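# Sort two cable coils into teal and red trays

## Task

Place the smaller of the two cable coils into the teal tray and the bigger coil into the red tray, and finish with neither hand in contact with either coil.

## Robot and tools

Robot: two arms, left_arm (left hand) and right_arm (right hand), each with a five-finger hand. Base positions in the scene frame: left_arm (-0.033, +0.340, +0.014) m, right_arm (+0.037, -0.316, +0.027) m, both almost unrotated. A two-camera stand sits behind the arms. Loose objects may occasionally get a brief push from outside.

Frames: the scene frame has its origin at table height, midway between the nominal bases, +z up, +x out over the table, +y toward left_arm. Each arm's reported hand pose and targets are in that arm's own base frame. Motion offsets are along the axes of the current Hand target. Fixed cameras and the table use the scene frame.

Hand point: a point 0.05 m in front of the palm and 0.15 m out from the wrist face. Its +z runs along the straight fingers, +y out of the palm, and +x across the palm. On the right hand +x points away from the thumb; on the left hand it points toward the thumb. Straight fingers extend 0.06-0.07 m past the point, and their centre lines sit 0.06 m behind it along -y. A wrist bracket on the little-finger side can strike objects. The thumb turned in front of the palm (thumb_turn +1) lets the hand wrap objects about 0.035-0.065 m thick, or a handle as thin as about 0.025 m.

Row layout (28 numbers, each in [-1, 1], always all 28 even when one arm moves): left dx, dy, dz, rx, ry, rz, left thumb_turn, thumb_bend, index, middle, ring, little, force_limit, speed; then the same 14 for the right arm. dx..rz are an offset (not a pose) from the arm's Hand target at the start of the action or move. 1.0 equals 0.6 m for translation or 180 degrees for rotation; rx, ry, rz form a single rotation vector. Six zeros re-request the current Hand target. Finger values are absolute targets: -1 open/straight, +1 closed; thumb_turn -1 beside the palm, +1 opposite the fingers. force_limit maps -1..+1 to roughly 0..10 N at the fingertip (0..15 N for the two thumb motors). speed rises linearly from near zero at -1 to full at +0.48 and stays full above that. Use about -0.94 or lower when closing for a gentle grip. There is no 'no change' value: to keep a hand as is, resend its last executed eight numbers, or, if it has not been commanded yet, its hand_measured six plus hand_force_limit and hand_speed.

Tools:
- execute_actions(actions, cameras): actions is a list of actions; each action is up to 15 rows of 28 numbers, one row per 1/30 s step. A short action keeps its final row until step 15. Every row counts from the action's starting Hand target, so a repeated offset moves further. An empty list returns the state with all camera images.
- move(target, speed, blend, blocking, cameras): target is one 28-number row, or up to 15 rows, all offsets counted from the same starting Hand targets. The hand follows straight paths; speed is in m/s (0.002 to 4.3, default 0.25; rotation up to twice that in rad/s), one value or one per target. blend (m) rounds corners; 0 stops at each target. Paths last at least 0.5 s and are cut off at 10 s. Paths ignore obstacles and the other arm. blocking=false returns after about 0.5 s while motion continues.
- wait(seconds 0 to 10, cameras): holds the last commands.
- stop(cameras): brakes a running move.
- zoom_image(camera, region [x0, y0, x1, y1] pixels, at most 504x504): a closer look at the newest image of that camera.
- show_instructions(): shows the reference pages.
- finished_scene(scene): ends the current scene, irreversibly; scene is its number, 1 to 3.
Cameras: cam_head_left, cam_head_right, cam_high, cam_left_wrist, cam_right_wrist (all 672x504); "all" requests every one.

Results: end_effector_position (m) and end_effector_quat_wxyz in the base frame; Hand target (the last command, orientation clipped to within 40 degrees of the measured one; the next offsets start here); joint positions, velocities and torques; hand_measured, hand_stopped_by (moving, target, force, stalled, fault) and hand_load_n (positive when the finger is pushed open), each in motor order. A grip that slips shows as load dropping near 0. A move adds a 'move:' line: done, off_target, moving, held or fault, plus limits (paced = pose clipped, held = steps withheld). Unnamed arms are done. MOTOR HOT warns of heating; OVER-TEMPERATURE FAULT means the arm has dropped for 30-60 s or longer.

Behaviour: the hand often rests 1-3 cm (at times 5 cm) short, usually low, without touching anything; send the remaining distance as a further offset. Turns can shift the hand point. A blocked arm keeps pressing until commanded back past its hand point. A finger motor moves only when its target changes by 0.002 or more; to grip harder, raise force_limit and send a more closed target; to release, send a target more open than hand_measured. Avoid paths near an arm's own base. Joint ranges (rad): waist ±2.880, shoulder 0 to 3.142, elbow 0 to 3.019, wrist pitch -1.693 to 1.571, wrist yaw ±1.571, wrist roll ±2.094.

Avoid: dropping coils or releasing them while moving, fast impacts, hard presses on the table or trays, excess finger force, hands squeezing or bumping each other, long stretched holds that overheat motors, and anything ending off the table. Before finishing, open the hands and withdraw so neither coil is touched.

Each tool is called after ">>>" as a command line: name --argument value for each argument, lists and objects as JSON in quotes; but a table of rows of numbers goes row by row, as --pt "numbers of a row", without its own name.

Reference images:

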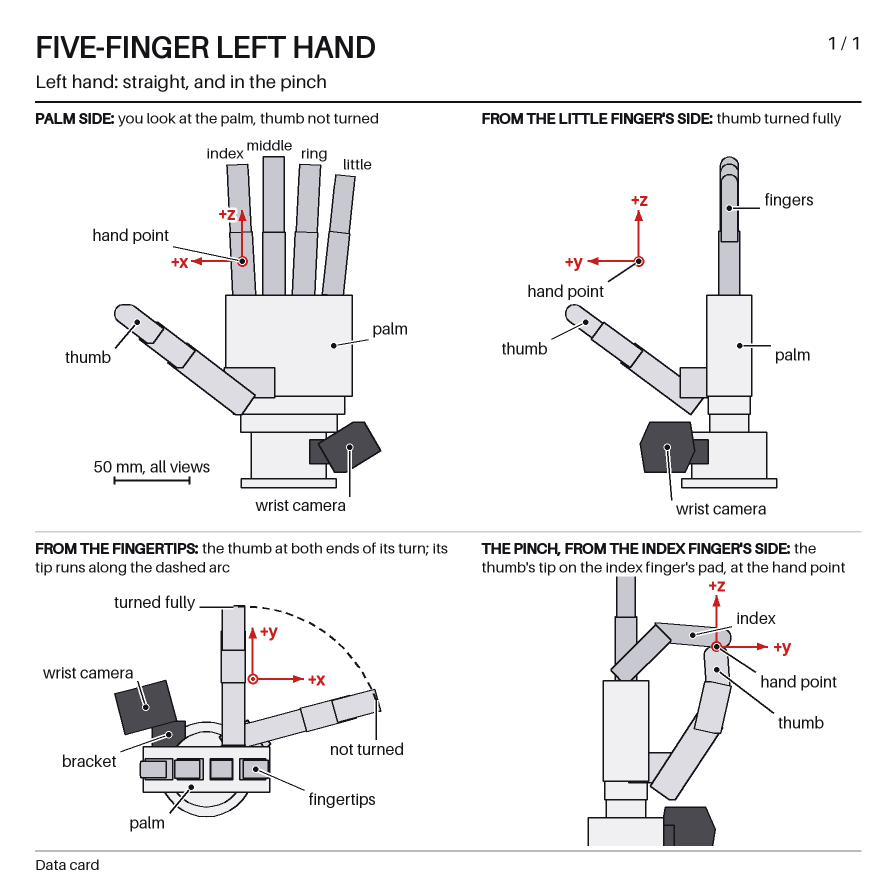

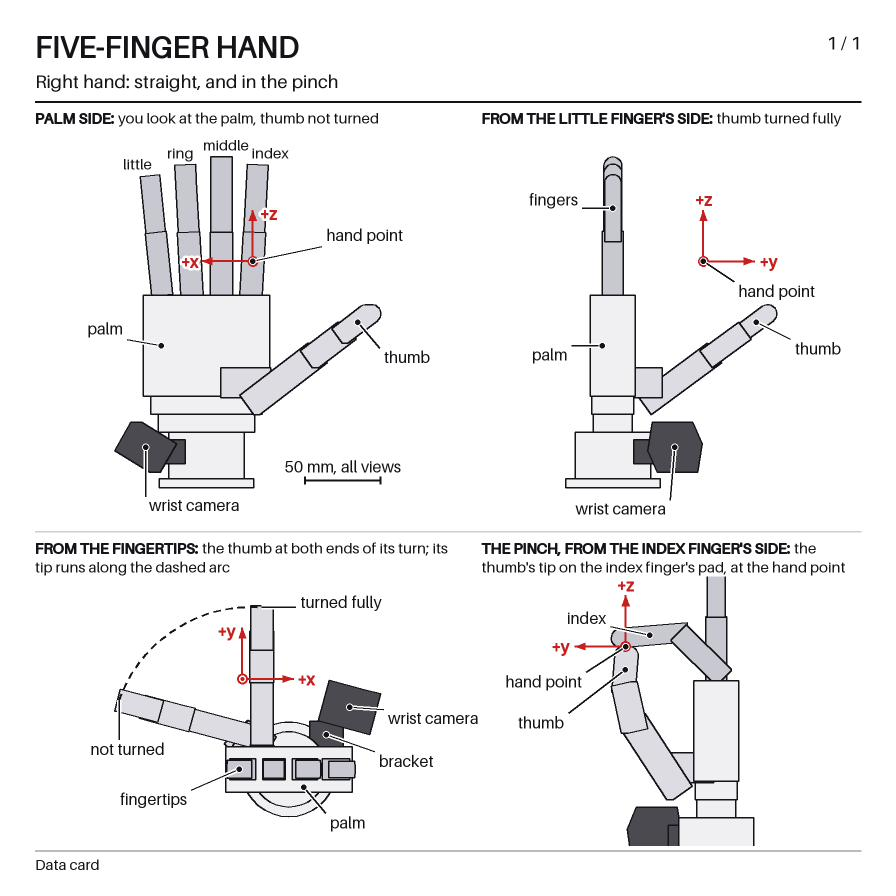

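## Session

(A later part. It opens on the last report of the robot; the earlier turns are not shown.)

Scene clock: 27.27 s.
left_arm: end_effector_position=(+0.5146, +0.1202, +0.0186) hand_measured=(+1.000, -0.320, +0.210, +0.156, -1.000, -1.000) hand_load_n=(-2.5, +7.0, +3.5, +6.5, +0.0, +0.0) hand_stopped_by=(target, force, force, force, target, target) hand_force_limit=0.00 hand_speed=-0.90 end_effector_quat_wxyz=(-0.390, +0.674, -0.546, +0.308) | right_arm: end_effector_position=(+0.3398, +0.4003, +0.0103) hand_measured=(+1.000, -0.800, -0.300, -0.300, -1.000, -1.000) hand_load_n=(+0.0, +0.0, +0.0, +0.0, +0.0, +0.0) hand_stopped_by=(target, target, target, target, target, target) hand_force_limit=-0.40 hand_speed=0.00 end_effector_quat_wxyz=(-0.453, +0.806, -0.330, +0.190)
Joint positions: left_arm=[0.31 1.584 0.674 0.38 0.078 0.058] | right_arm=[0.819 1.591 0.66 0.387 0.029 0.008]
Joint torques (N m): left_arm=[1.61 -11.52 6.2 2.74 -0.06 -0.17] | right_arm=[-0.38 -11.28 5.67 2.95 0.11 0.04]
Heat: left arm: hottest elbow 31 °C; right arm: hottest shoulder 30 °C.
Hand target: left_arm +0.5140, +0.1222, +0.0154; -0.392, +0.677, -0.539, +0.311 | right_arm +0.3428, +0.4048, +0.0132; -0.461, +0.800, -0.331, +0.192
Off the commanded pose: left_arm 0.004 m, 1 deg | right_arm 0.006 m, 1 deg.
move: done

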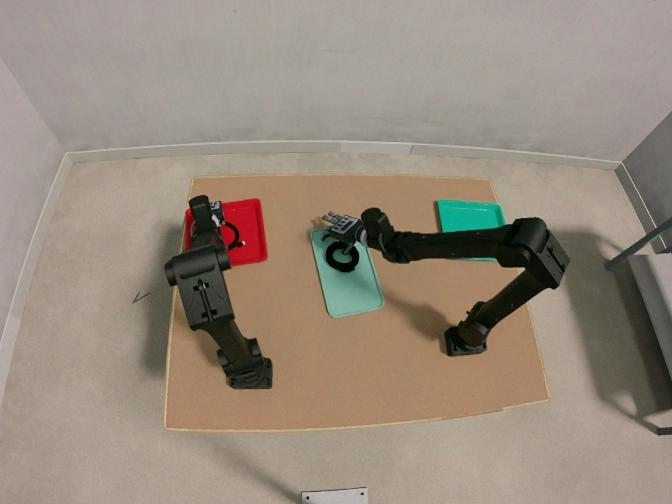

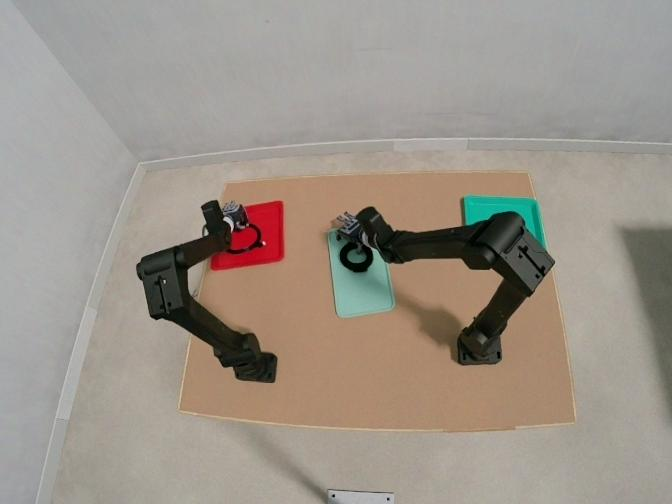

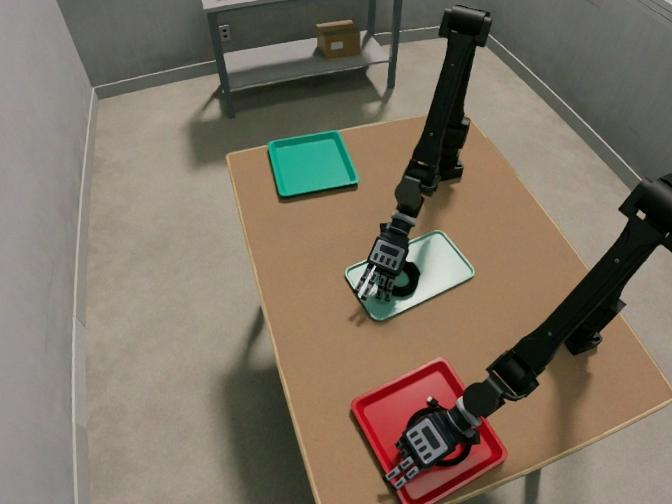

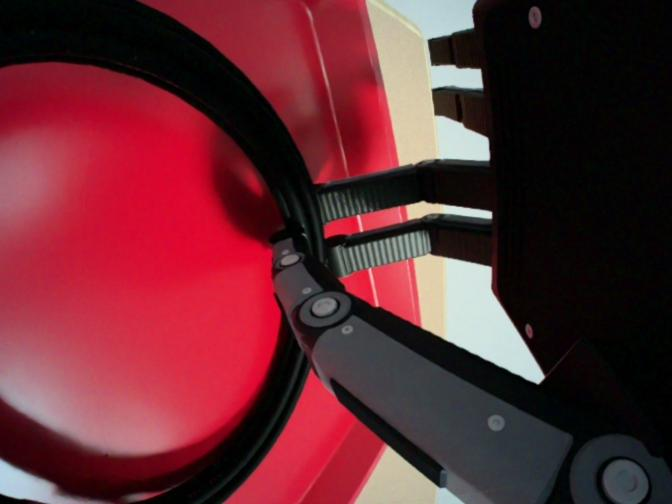

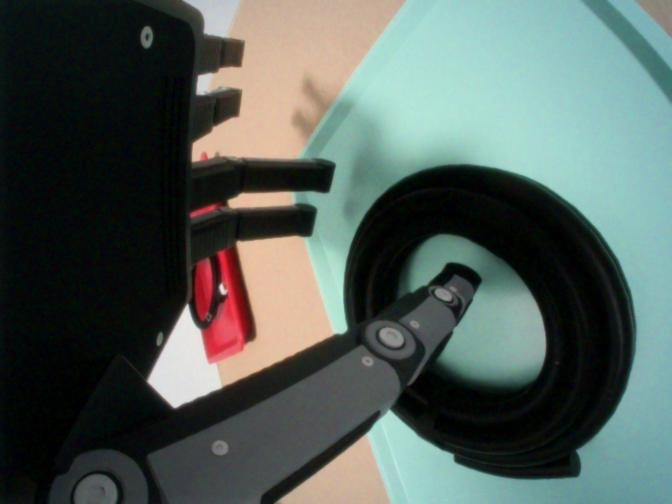

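>>> move --target '[0,0.0173,0.01,0,0,0,1,0.14,0.5,0.5,-1,-1,0,-0.9,-0.012,0,0,0,0,0,1,-0.8,-0.3,-0.3,-1,-1,-0.4,0]' --speed 0.05 --cameras '["cam_left_wrist","cam_right_wrist","cam_head_right"]'

Scene clock: 28.50 s.
left_arm: end_effector_position=(+0.5173, +0.1211, +0.0128) hand_measured=(+1.000, -0.320, +0.210, +0.156, -1.000, -1.000) hand_load_n=(-3.0, +8.0, +3.5, +5.0, +0.0, +0.0) hand_stopped_by=(target, force, force, force, target, target) hand_force_limit=0.00 hand_speed=-0.90 end_effector_quat_wxyz=(-0.396, +0.671, -0.544, +0.312) | right_arm: end_effector_position=(+0.3375, +0.4029, +0.0104) hand_measured=(+1.000, -0.800, -0.300, -0.300, -1.000, -1.000) hand_load_n=(+0.0, +0.0, +0.0, +0.0, +0.0, +0.0) hand_stopped_by=(target, target, target, target, target, target) hand_force_limit=-0.40 hand_speed=0.00 end_effector_quat_wxyz=(-0.452, +0.805, -0.332, +0.192)
Joint positions: left_arm=[0.31 1.609 0.668 0.424 0.077 0.057] | right_arm=[0.83 1.591 0.66 0.387 0.044 0.017]
Joint torques (N m): left_arm=[1.61 -10.87 5.75 2.59 -0.05 -0.18] | right_arm=[0.32 -11.22 5.78 2.96 0.1 0.06]
Heat: left arm: hottest elbow 31 °C; right arm: hottest shoulder 30 °C.
Hand target: left_arm +0.5140, +0.1222, +0.0033; -0.392, +0.678, -0.539, +0.311 | right_arm +0.3379, +0.4099, +0.0132; -0.462, +0.800, -0.331, +0.192
Off the commanded pose: left_arm 0.010 m, 1 deg | right_arm 0.008 m, 1 deg.
move: done
Images, in order (width x height): cam_head_right 672x504, cam_left_wrist 672x504, cam_right_wrist 672x504.

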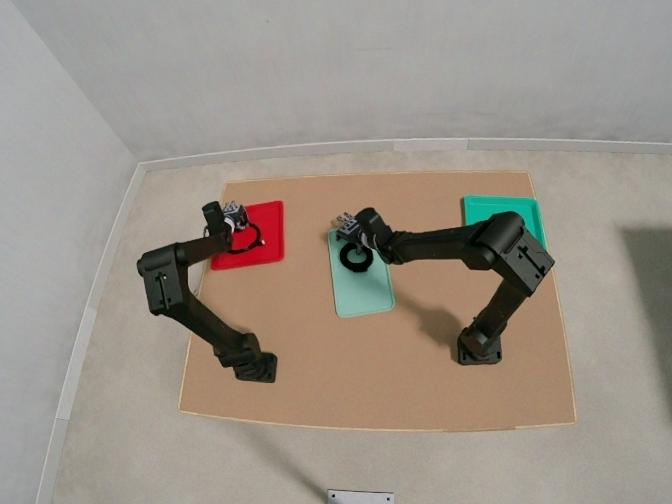

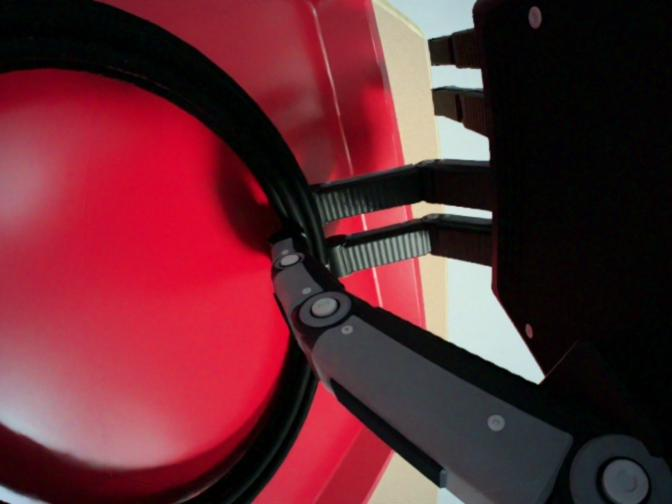

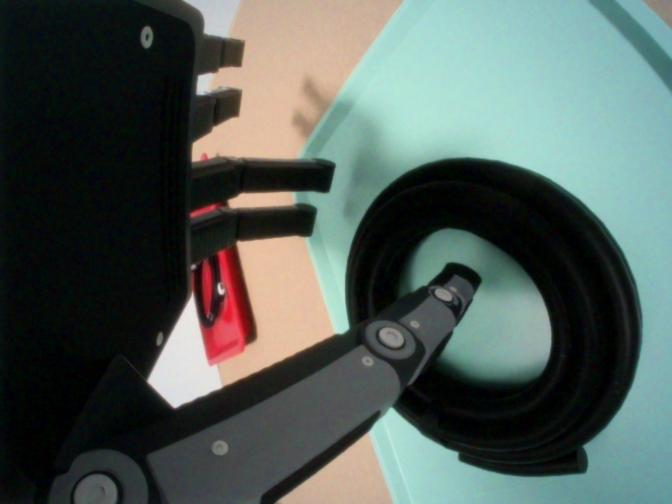

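>>> execute_actions --actions '[[[0,0,0,0,0,0,1,-0.5,-0.05,-0.05,-1,-1,0,-0.87,0,0,0,0,0,0,1,0.1,0.5,0.5,-1,-1,-0.3,-0.9]]]' --cameras '["all"]'

Scene clock: 31.77 s.
left_arm: end_effector_position=(+0.5191, +0.1217, +0.0148) hand_measured=(+1.000, -0.500, -0.050, -0.050, -1.000, -1.000) hand_load_n=(+0.0, +0.0, +0.0, -1.0, +0.0, +0.0) hand_stopped_by=(target, target, target, target, target, target) hand_force_limit=0.00 hand_speed=-0.87 end_effector_quat_wxyz=(-0.399, +0.669, -0.543, +0.314) | right_arm: end_effector_position=(+0.3383, +0.4035, +0.0115) hand_measured=(+1.000, -0.424, +0.500, +0.424, -1.000, -1.000) hand_load_n=(+0.5, +5.5, +0.0, +5.5, +0.0, +0.0) hand_stopped_by=(target, force, target, force, target, target) hand_force_limit=-0.30 hand_speed=-0.90 end_effector_quat_wxyz=(-0.454, +0.804, -0.333, +0.193)
Joint positions: left_arm=[0.31 1.609 0.668 0.434 0.077 0.057] | right_arm=[0.83 1.591 0.66 0.392 0.046 0.018]
Joint torques (N m): left_arm=[1.79 -10.58 5.83 2.19 -0.07 -0.16] | right_arm=[0.21 -11.11 5.78 2.66 0.07 0.05]
Heat: left arm: hottest elbow 31 °C; right arm: hottest shoulder 30 °C.
Hand target: left_arm +0.5140, +0.1222, +0.0033; -0.392, +0.678, -0.539, +0.311 | right_arm +0.3378, +0.4099, +0.0132; -0.461, +0.800, -0.331, +0.192
Off the commanded pose: left_arm 0.013 m, 1 deg | right_arm 0.007 m, 1 deg.
Step readings (end_effector_position of left_arm | right_arm):
0: (+0.5173, +0.1211, +0.0128) | (+0.3375, +0.4029, +0.0105)
1: (+0.5173, +0.1211, +0.0128) | (+0.3375, +0.4029, +0.0105)
2: (+0.5173, +0.1211, +0.0128) | (+0.3375, +0.4029, +0.0105)
4: (+0.5174, +0.1211, +0.0128) | (+0.3375, +0.4029, +0.0105)
8: (+0.5180, +0.1213, +0.0135) | (+0.3375, +0.4029, +0.0105)
15: (+0.5188, +0.1216, +0.0145) | (+0.3375, +0.4029, +0.0105)

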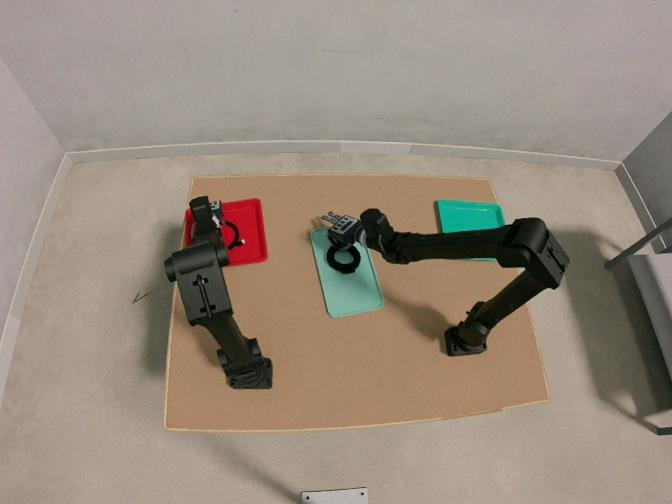

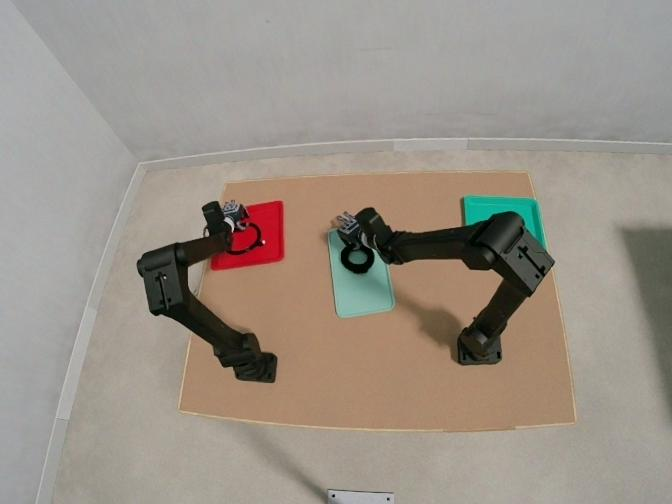

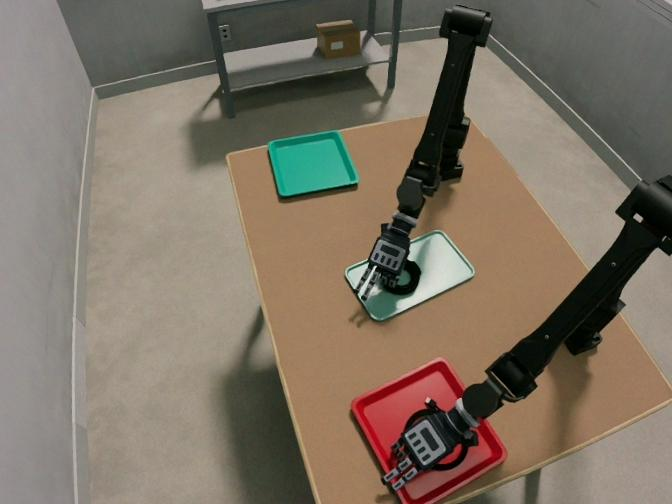

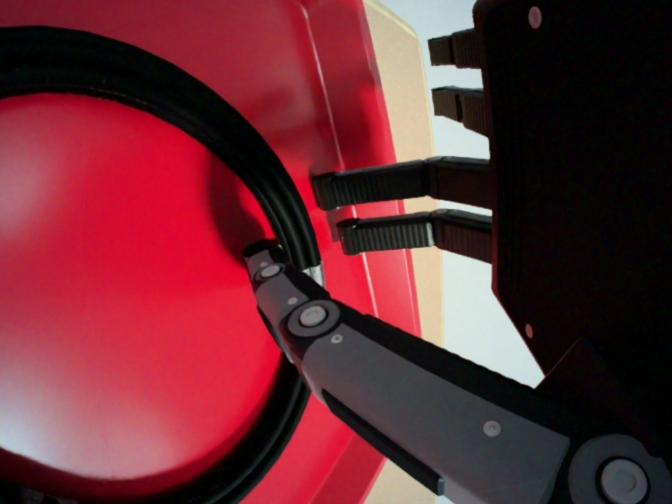

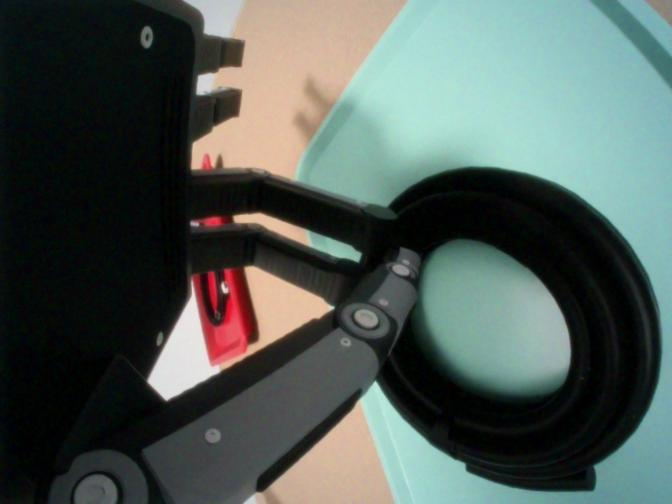

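>>> zoom_image --camera "cam_head_left" --region '[300, 210, 400, 310]'

>>> zoom_image --camera "cam_head_right" --region '[310, 190, 410, 290]'

>>> zoom_image --camera "cam_right_wrist" --region '[250, 150, 500, 400]'

>>> zoom_image --camera "cam_high" --region '[330, 220, 450, 340]'

Scaled by 5.040 from the camera's 672x504 image, which has a finer 960x720 frame.

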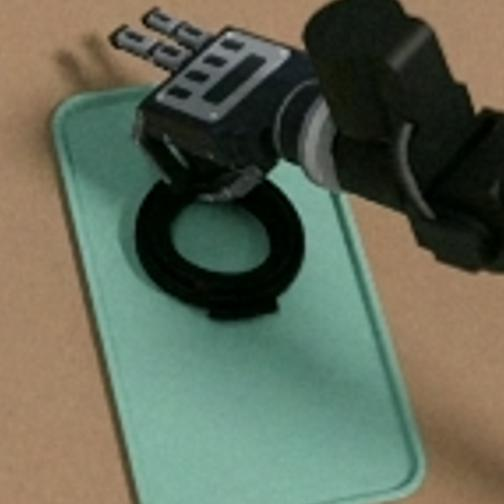

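Scaled by 5.040 from the camera's 672x504 image, which has a finer 960x720 frame.

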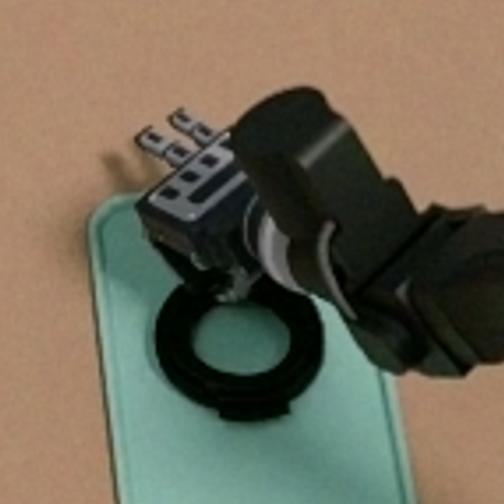

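Scaled by 2.016 from the camera's 672x504 image, which has a finer 960x720 frame.

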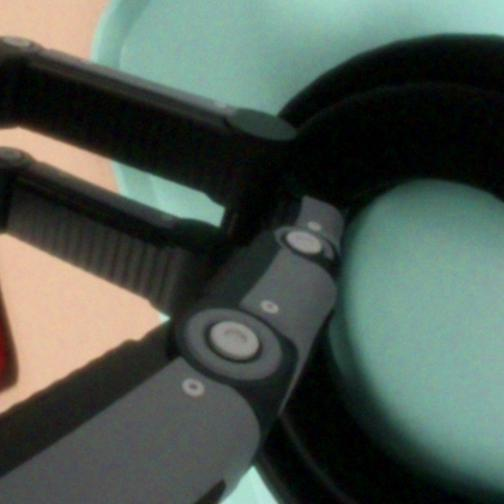

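Scaled by 4.200 from the camera's 672x504 image, which has a finer 960x720 frame.

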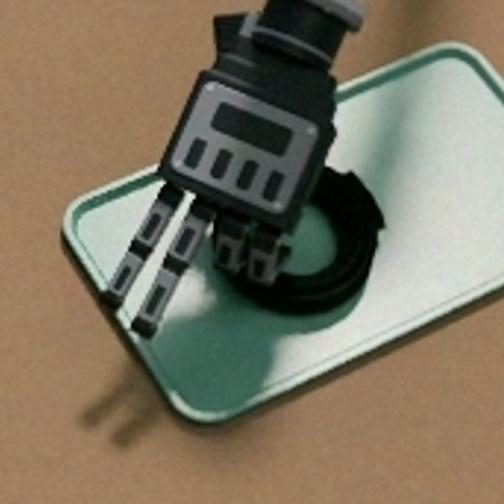

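>>> move --pt "0 -0.161 -0.0545 0 0 0 1 -0.5 -0.05 -0.05 -1 -1 0 -0.87 -0.014 0 0 0 0 0 1 -0.75 -0.3 -0.3 -1 -1 -0.4 -0.5" --pt "0 -0.161 -0.0545 0 0 0 1 -0.5 -0.05 -0.05 -1 -1 0 -0.87 -0.024 0.0072 0.0042 0 0 0 1 -0.75 -0.3 -0.3 -1 -1 -0.4 -0.5" --speed 0.07 --cameras '["all"]'

>>> zoom_image --camera "cam_head_left" --region '[300, 210, 400, 310]'

>>> zoom_image --camera "cam_head_right" --region '[310, 190, 410, 290]'

>>> zoom_image --camera "cam_high" --region '[330, 220, 450, 340]'

Scene clock: 37.03 s.
left_arm: end_effector_position=(+0.5103, +0.1193, +0.0699) hand_measured=(+1.000, -0.500, -0.050, -0.050, -1.000, -1.000) hand_load_n=(+0.0, +0.0, +0.0, +0.0, +0.0, +0.0) hand_stopped_by=(target, target, target, target, target, target) hand_force_limit=0.00 hand_speed=-0.87 end_effector_quat_wxyz=(-0.371, +0.686, -0.553, +0.295) | right_arm: end_effector_position=(+0.3275, +0.4130, +0.0059) hand_measured=(+1.000, -0.750, -0.300, -0.300, -1.000, -1.000) hand_load_n=(+0.0, +0.0, +0.0, +0.0, -0.5, +0.5) hand_stopped_by=(target, target, target, target, target, target) hand_force_limit=-0.40 hand_speed=-0.50 end_effector_quat_wxyz=(-0.452, +0.805, -0.332, +0.192)
Joint positions: left_arm=[0.31 1.449 0.748 0.114 0.075 0.057] | right_arm=[0.867 1.606 0.659 0.401 0.076 0.036]
Joint torques (N m): left_arm=[1.61 -12.86 13.27 1.26 -0.1 -0.19] | right_arm=[0.03 -10.99 5.71 2.86 0.11 0.04]
Heat: left arm: hottest elbow 32 °C; right arm: hottest shoulder 30 °C.
Hand target: left_arm +0.5334, +0.1266, +0.1033; -0.392, +0.678, -0.539, +0.311 | right_arm +0.3277, +0.4201, +0.0083; -0.462, +0.800, -0.331, +0.192
Off the commanded pose: left_arm 0.041 m, 4 deg | right_arm 0.007 m, 1 deg.
move: off_target (left_arm)

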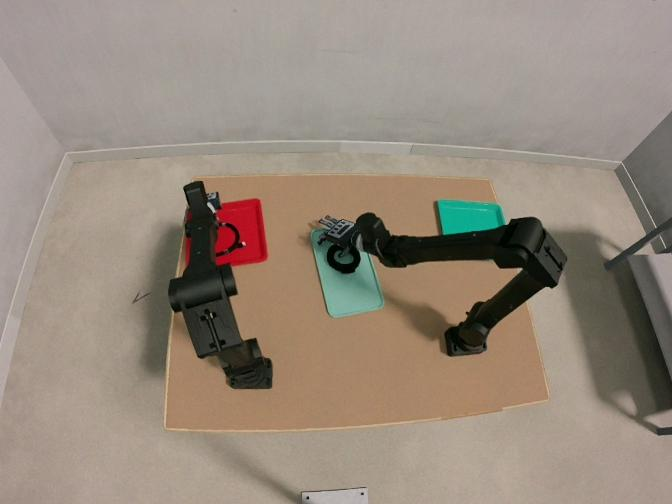

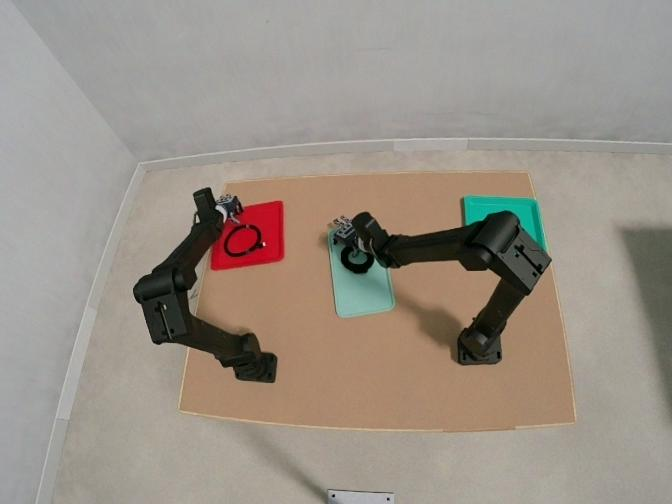

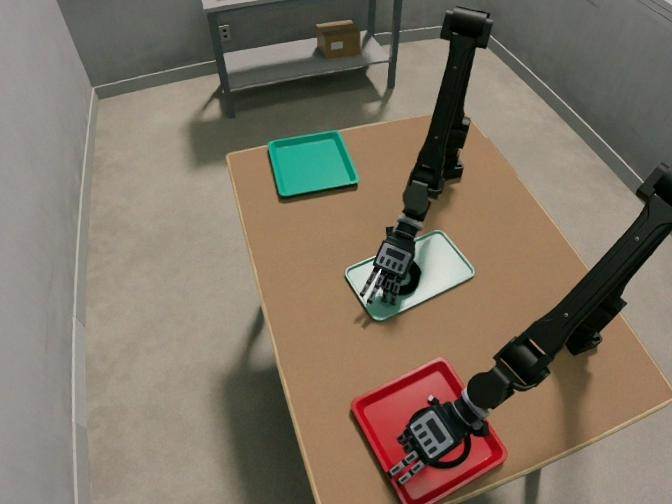

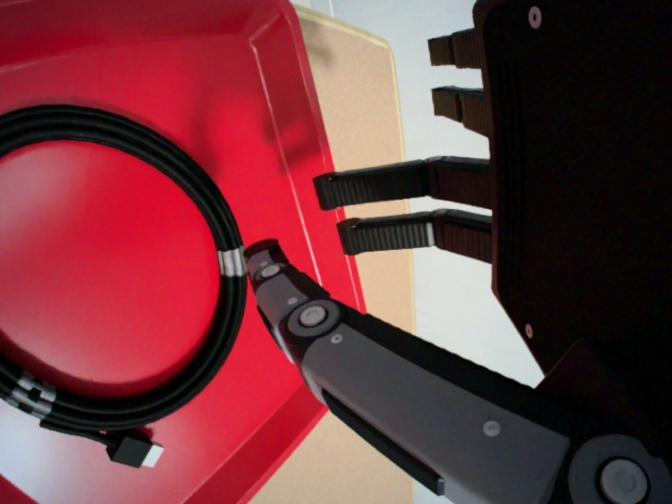

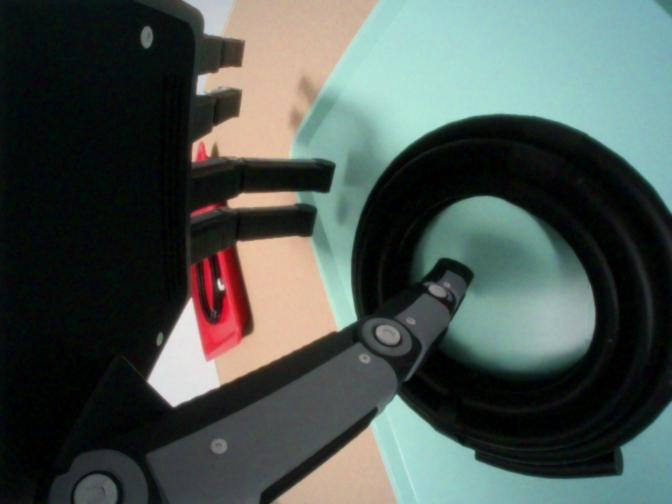

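Scaled by 5.040 from the camera's 672x504 image, which has a finer 960x720 frame.

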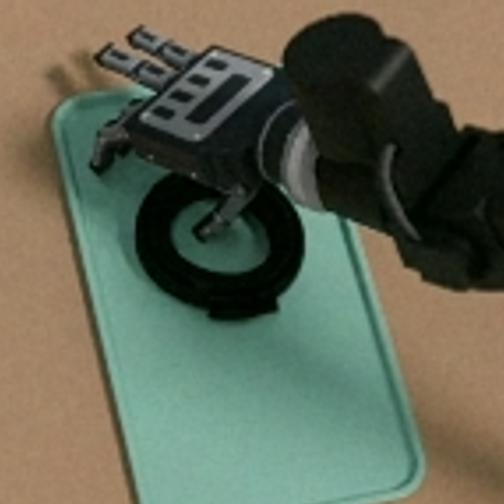

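Scaled by 5.040 from the camera's 672x504 image, which has a finer 960x720 frame.

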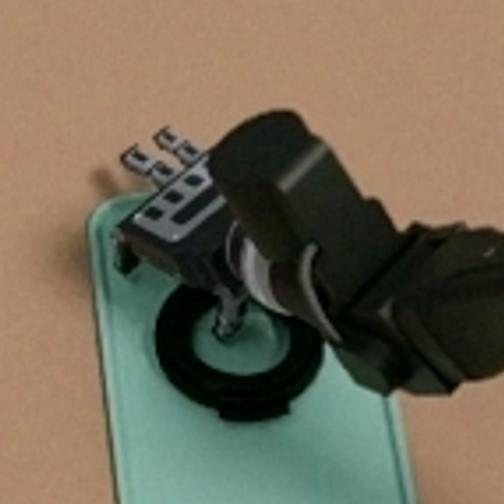

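Scaled by 4.200 from the camera's 672x504 image, which has a finer 960x720 frame.

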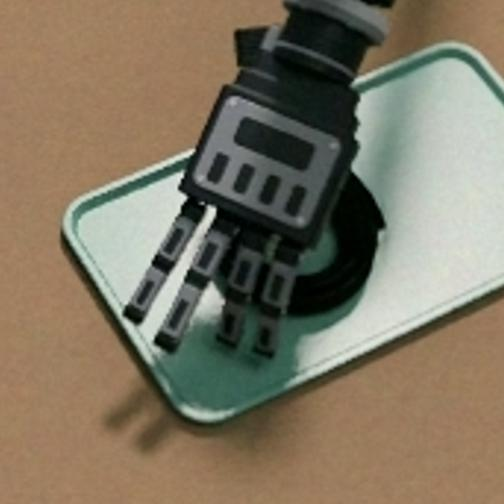

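>>> execute_actions --actions '[[[0,0,0,0,0,0,1,-0.5,-0.05,-0.05,-1,-1,0,-0.87,0,0,0,0,0,0,1,0.1,0.5,0.5,-1,-1,-0.3,-0.9]]]' --cameras '["cam_head_left","cam_head_right","cam_high","cam_right_wrist"]'

>>> zoom_image --camera "cam_head_right" --region '[310, 190, 410, 290]'

Scene clock: 40.63 s.
left_arm: end_effector_position=(+0.5103, +0.1193, +0.0699) hand_measured=(+1.000, -0.500, -0.050, -0.050, -1.000, -1.000) hand_load_n=(+0.0, +0.0, +0.0, +0.0, +0.0, +0.0) hand_stopped_by=(target, target, target, target, target, target) hand_force_limit=0.00 hand_speed=-0.87 end_effector_quat_wxyz=(-0.371, +0.686, -0.553, +0.295) | right_arm: end_effector_position=(+0.3278, +0.4131, +0.0061) hand_measured=(+1.000, -0.518, +0.500, +0.144, -1.000, -1.000) hand_load_n=(+0.5, +4.5, +0.0, +5.5, +0.0, +0.0) hand_stopped_by=(target, force, target, force, target, target) hand_force_limit=-0.30 hand_speed=-0.90 end_effector_quat_wxyz=(-0.453, +0.804, -0.333, +0.193)
Joint positions: left_arm=[0.31 1.449 0.748 0.114 0.075 0.057] | right_arm=[0.867 1.606 0.659 0.403 0.077 0.037]
Joint torques (N m): left_arm=[1.26 -13.04 13.27 1.39 -0.15 -0.2] | right_arm=[0.38 -11.22 5.78 2.82 0.07 0.06]
Heat: left arm: hottest elbow 32 °C; right arm: hottest shoulder 30 °C.
Hand target: left_arm +0.5334, +0.1266, +0.1033; -0.392, +0.678, -0.539, +0.311 | right_arm +0.3277, +0.4202, +0.0083; -0.462, +0.800, -0.331, +0.192
Off the commanded pose: left_arm 0.041 m, 4 deg | right_arm 0.007 m, 1 deg.
Step readings (end_effector_position of left_arm | right_arm):
0: (+0.5103, +0.1193, +0.0699) | (+0.3274, +0.4130, +0.0060)
1: (+0.5103, +0.1193, +0.0699) | (+0.3274, +0.4130, +0.0060)
2: (+0.5103, +0.1193, +0.0699) | (+0.3274, +0.4130, +0.0060)
4: (+0.5103, +0.1193, +0.0699) | (+0.3275, +0.4130, +0.0060)
8: (+0.5103, +0.1193, +0.0699) | (+0.3275, +0.4130, +0.0060)
15: (+0.5103, +0.1193, +0.0699) | (+0.3275, +0.4130, +0.0060)
Images, in order (width x height): cam_head_left 672x504, cam_head_right 672x504, cam_high 672x504, cam_right_wrist 672x504.

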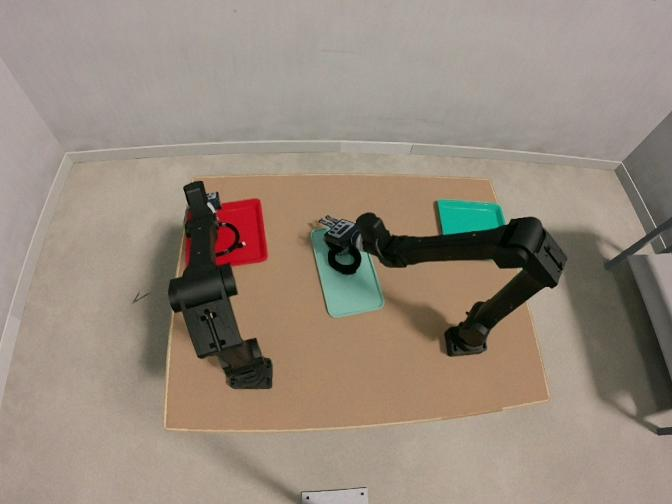

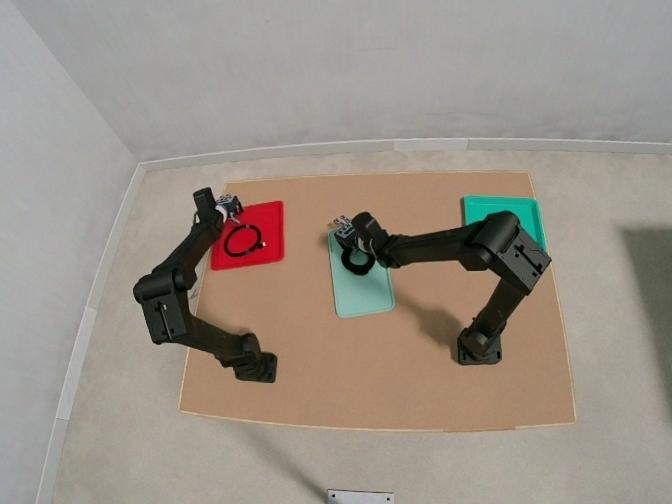

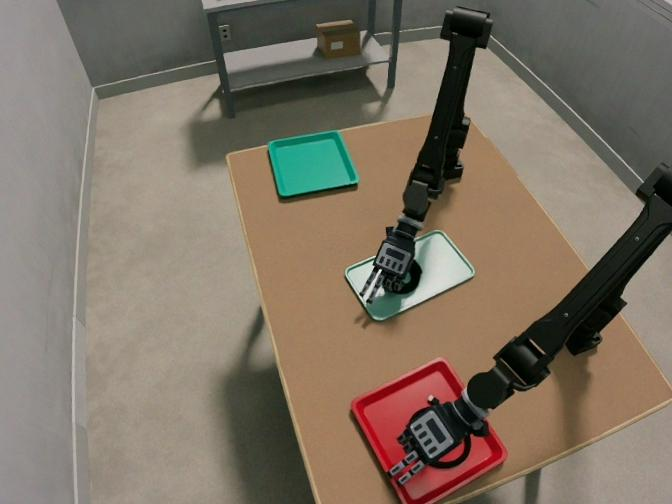

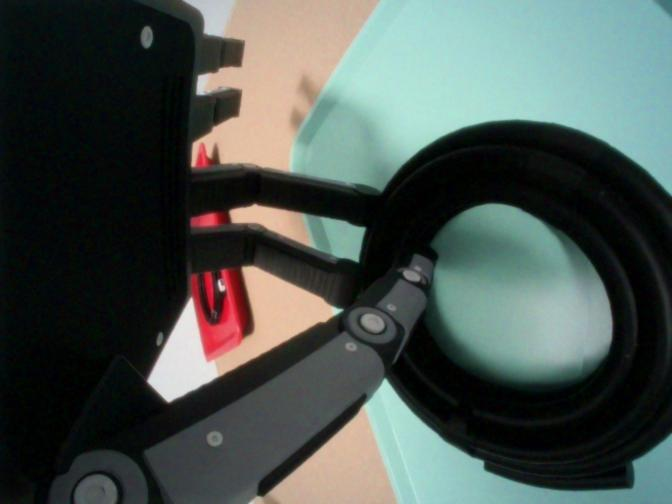

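Scaled by 5.040 from the camera's 672x504 image, which has a finer 960x720 frame.

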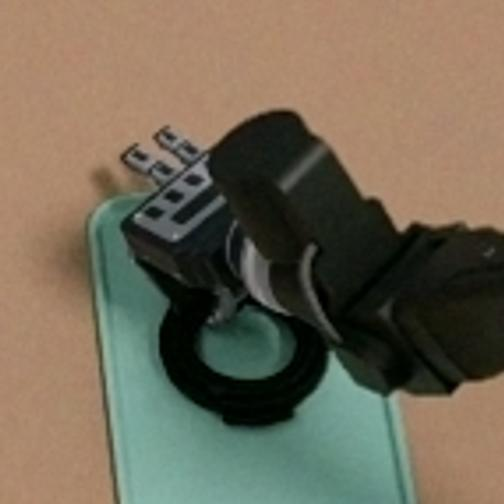

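>>> zoom_image --camera "cam_right_wrist" --region '[280, 140, 480, 340]'

>>> zoom_image --camera "cam_high" --region '[360, 230, 440, 310]'

>>> zoom_image --camera "cam_head_left" --region '[300, 210, 400, 310]'

Scaled by 2.520 from the camera's 672x504 image, which has a finer 960x720 frame.

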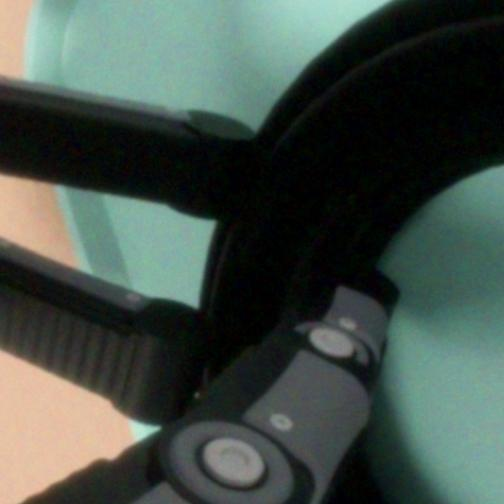

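Scaled by 6.300 from the camera's 672x504 image, which has a finer 960x720 frame.

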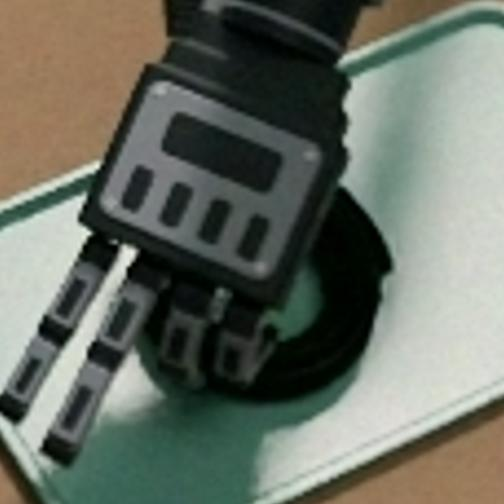

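Scaled by 5.040 from the camera's 672x504 image, which has a finer 960x720 frame.

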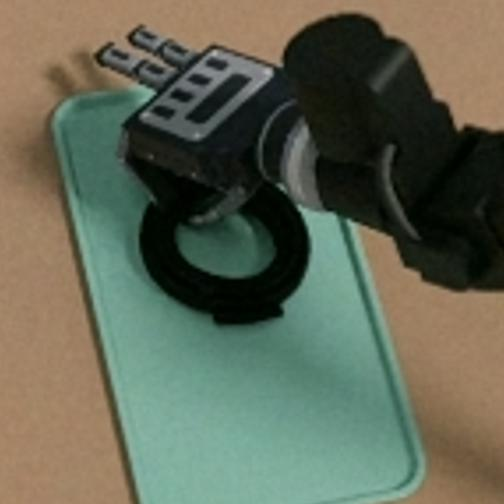

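>>> move --pt "0 0 0 0 0 0 1 -0.5 -0.05 -0.05 -1 -1 0 -0.87 0 0 0 0 0 0 1 -0.62 -0.25 -0.25 -1 -1 -0.4 -0.4" --pt "0 0 0 0 0 0 1 -0.5 -0.05 -0.05 -1 -1 0 -0.87 0 0.0065 0.0038 0 0 0 1 -0.62 -0.25 -0.25 -1 -1 -0.4 -0.4" --speed 0.05 --cameras '["cam_head_left","cam_head_right","cam_high","cam_right_wrist"]'

>>> zoom_image --camera "cam_head_right" --region '[310, 190, 410, 290]'

Scene clock: 43.33 s.
left_arm: end_effector_position=(+0.5103, +0.1193, +0.0699) hand_measured=(+1.000, -0.500, -0.050, -0.050, -1.000, -1.000) hand_load_n=(+0.0, +0.0, +0.0, +0.0, +0.0, +0.0) hand_stopped_by=(target, target, target, target, target, target) hand_force_limit=0.00 hand_speed=-0.87 end_effector_quat_wxyz=(-0.371, +0.686, -0.553, +0.295) | right_arm: end_effector_position=(+0.3283, +0.4140, +0.0025) hand_measured=(+1.000, -0.620, -0.250, -0.250, -1.000, -1.000) hand_load_n=(+0.0, +0.0, +0.0, +0.0, +0.0, +0.0) hand_stopped_by=(target, target, target, target, target, target) hand_force_limit=-0.40 hand_speed=-0.40 end_effector_quat_wxyz=(-0.453, +0.804, -0.333, +0.192)
Joint positions: left_arm=[0.31 1.449 0.748 0.114 0.075 0.057] | right_arm=[0.867 1.619 0.659 0.417 0.077 0.037]
Joint torques (N m): left_arm=[1.14 -13.16 13.18 1.35 -0.1 -0.18] | right_arm=[0.15 -11.34 5.48 2.92 0.07 0.04]
Heat: left arm: hottest elbow 33 °C; right arm: hottest shoulder 30 °C.
Hand target: left_arm +0.5334, +0.1266, +0.1033; -0.392, +0.678, -0.539, +0.311 | right_arm +0.3276, +0.4202, +0.0037; -0.462, +0.800, -0.331, +0.192
Off the commanded pose: left_arm 0.041 m, 4 deg | right_arm 0.006 m, 1 deg.
move: off_target (left_arm)
Images, in order (width x height): cam_head_left 672x504, cam_head_right 672x504, cam_high 672x504, cam_right_wrist 672x504.

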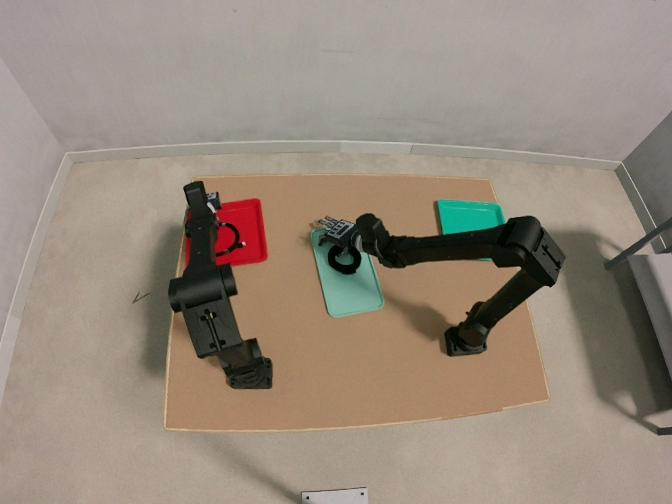

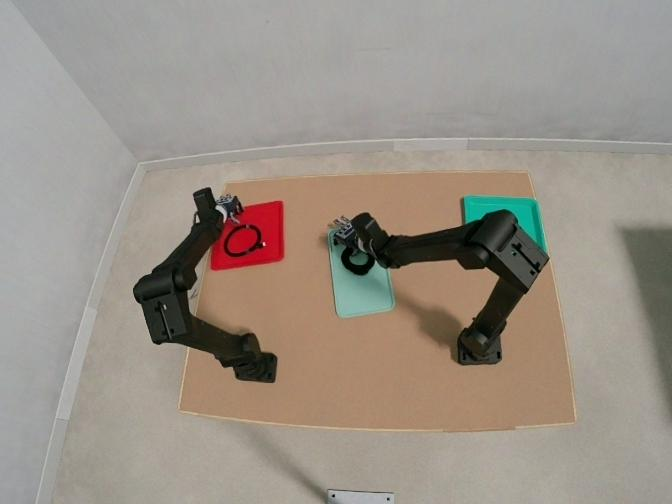

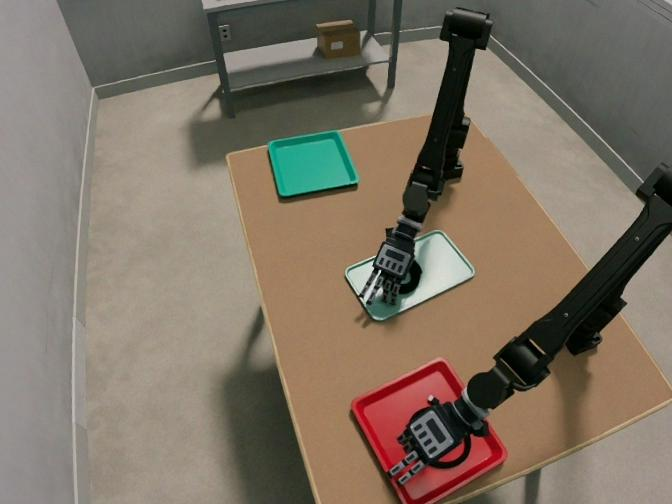

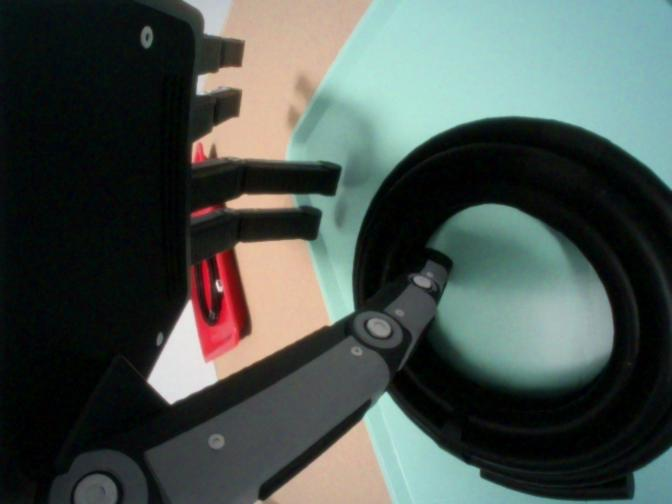

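Scaled by 5.040 from the camera's 672x504 image, which has a finer 960x720 frame.

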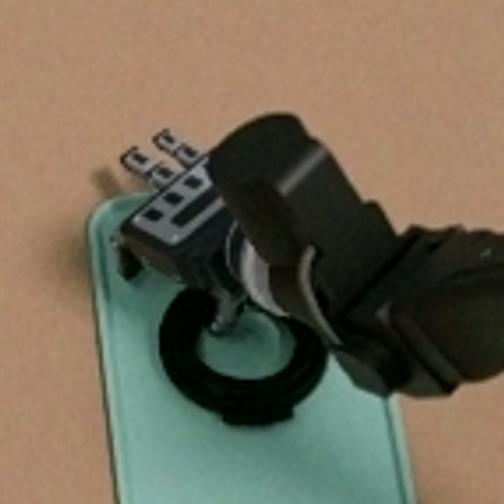

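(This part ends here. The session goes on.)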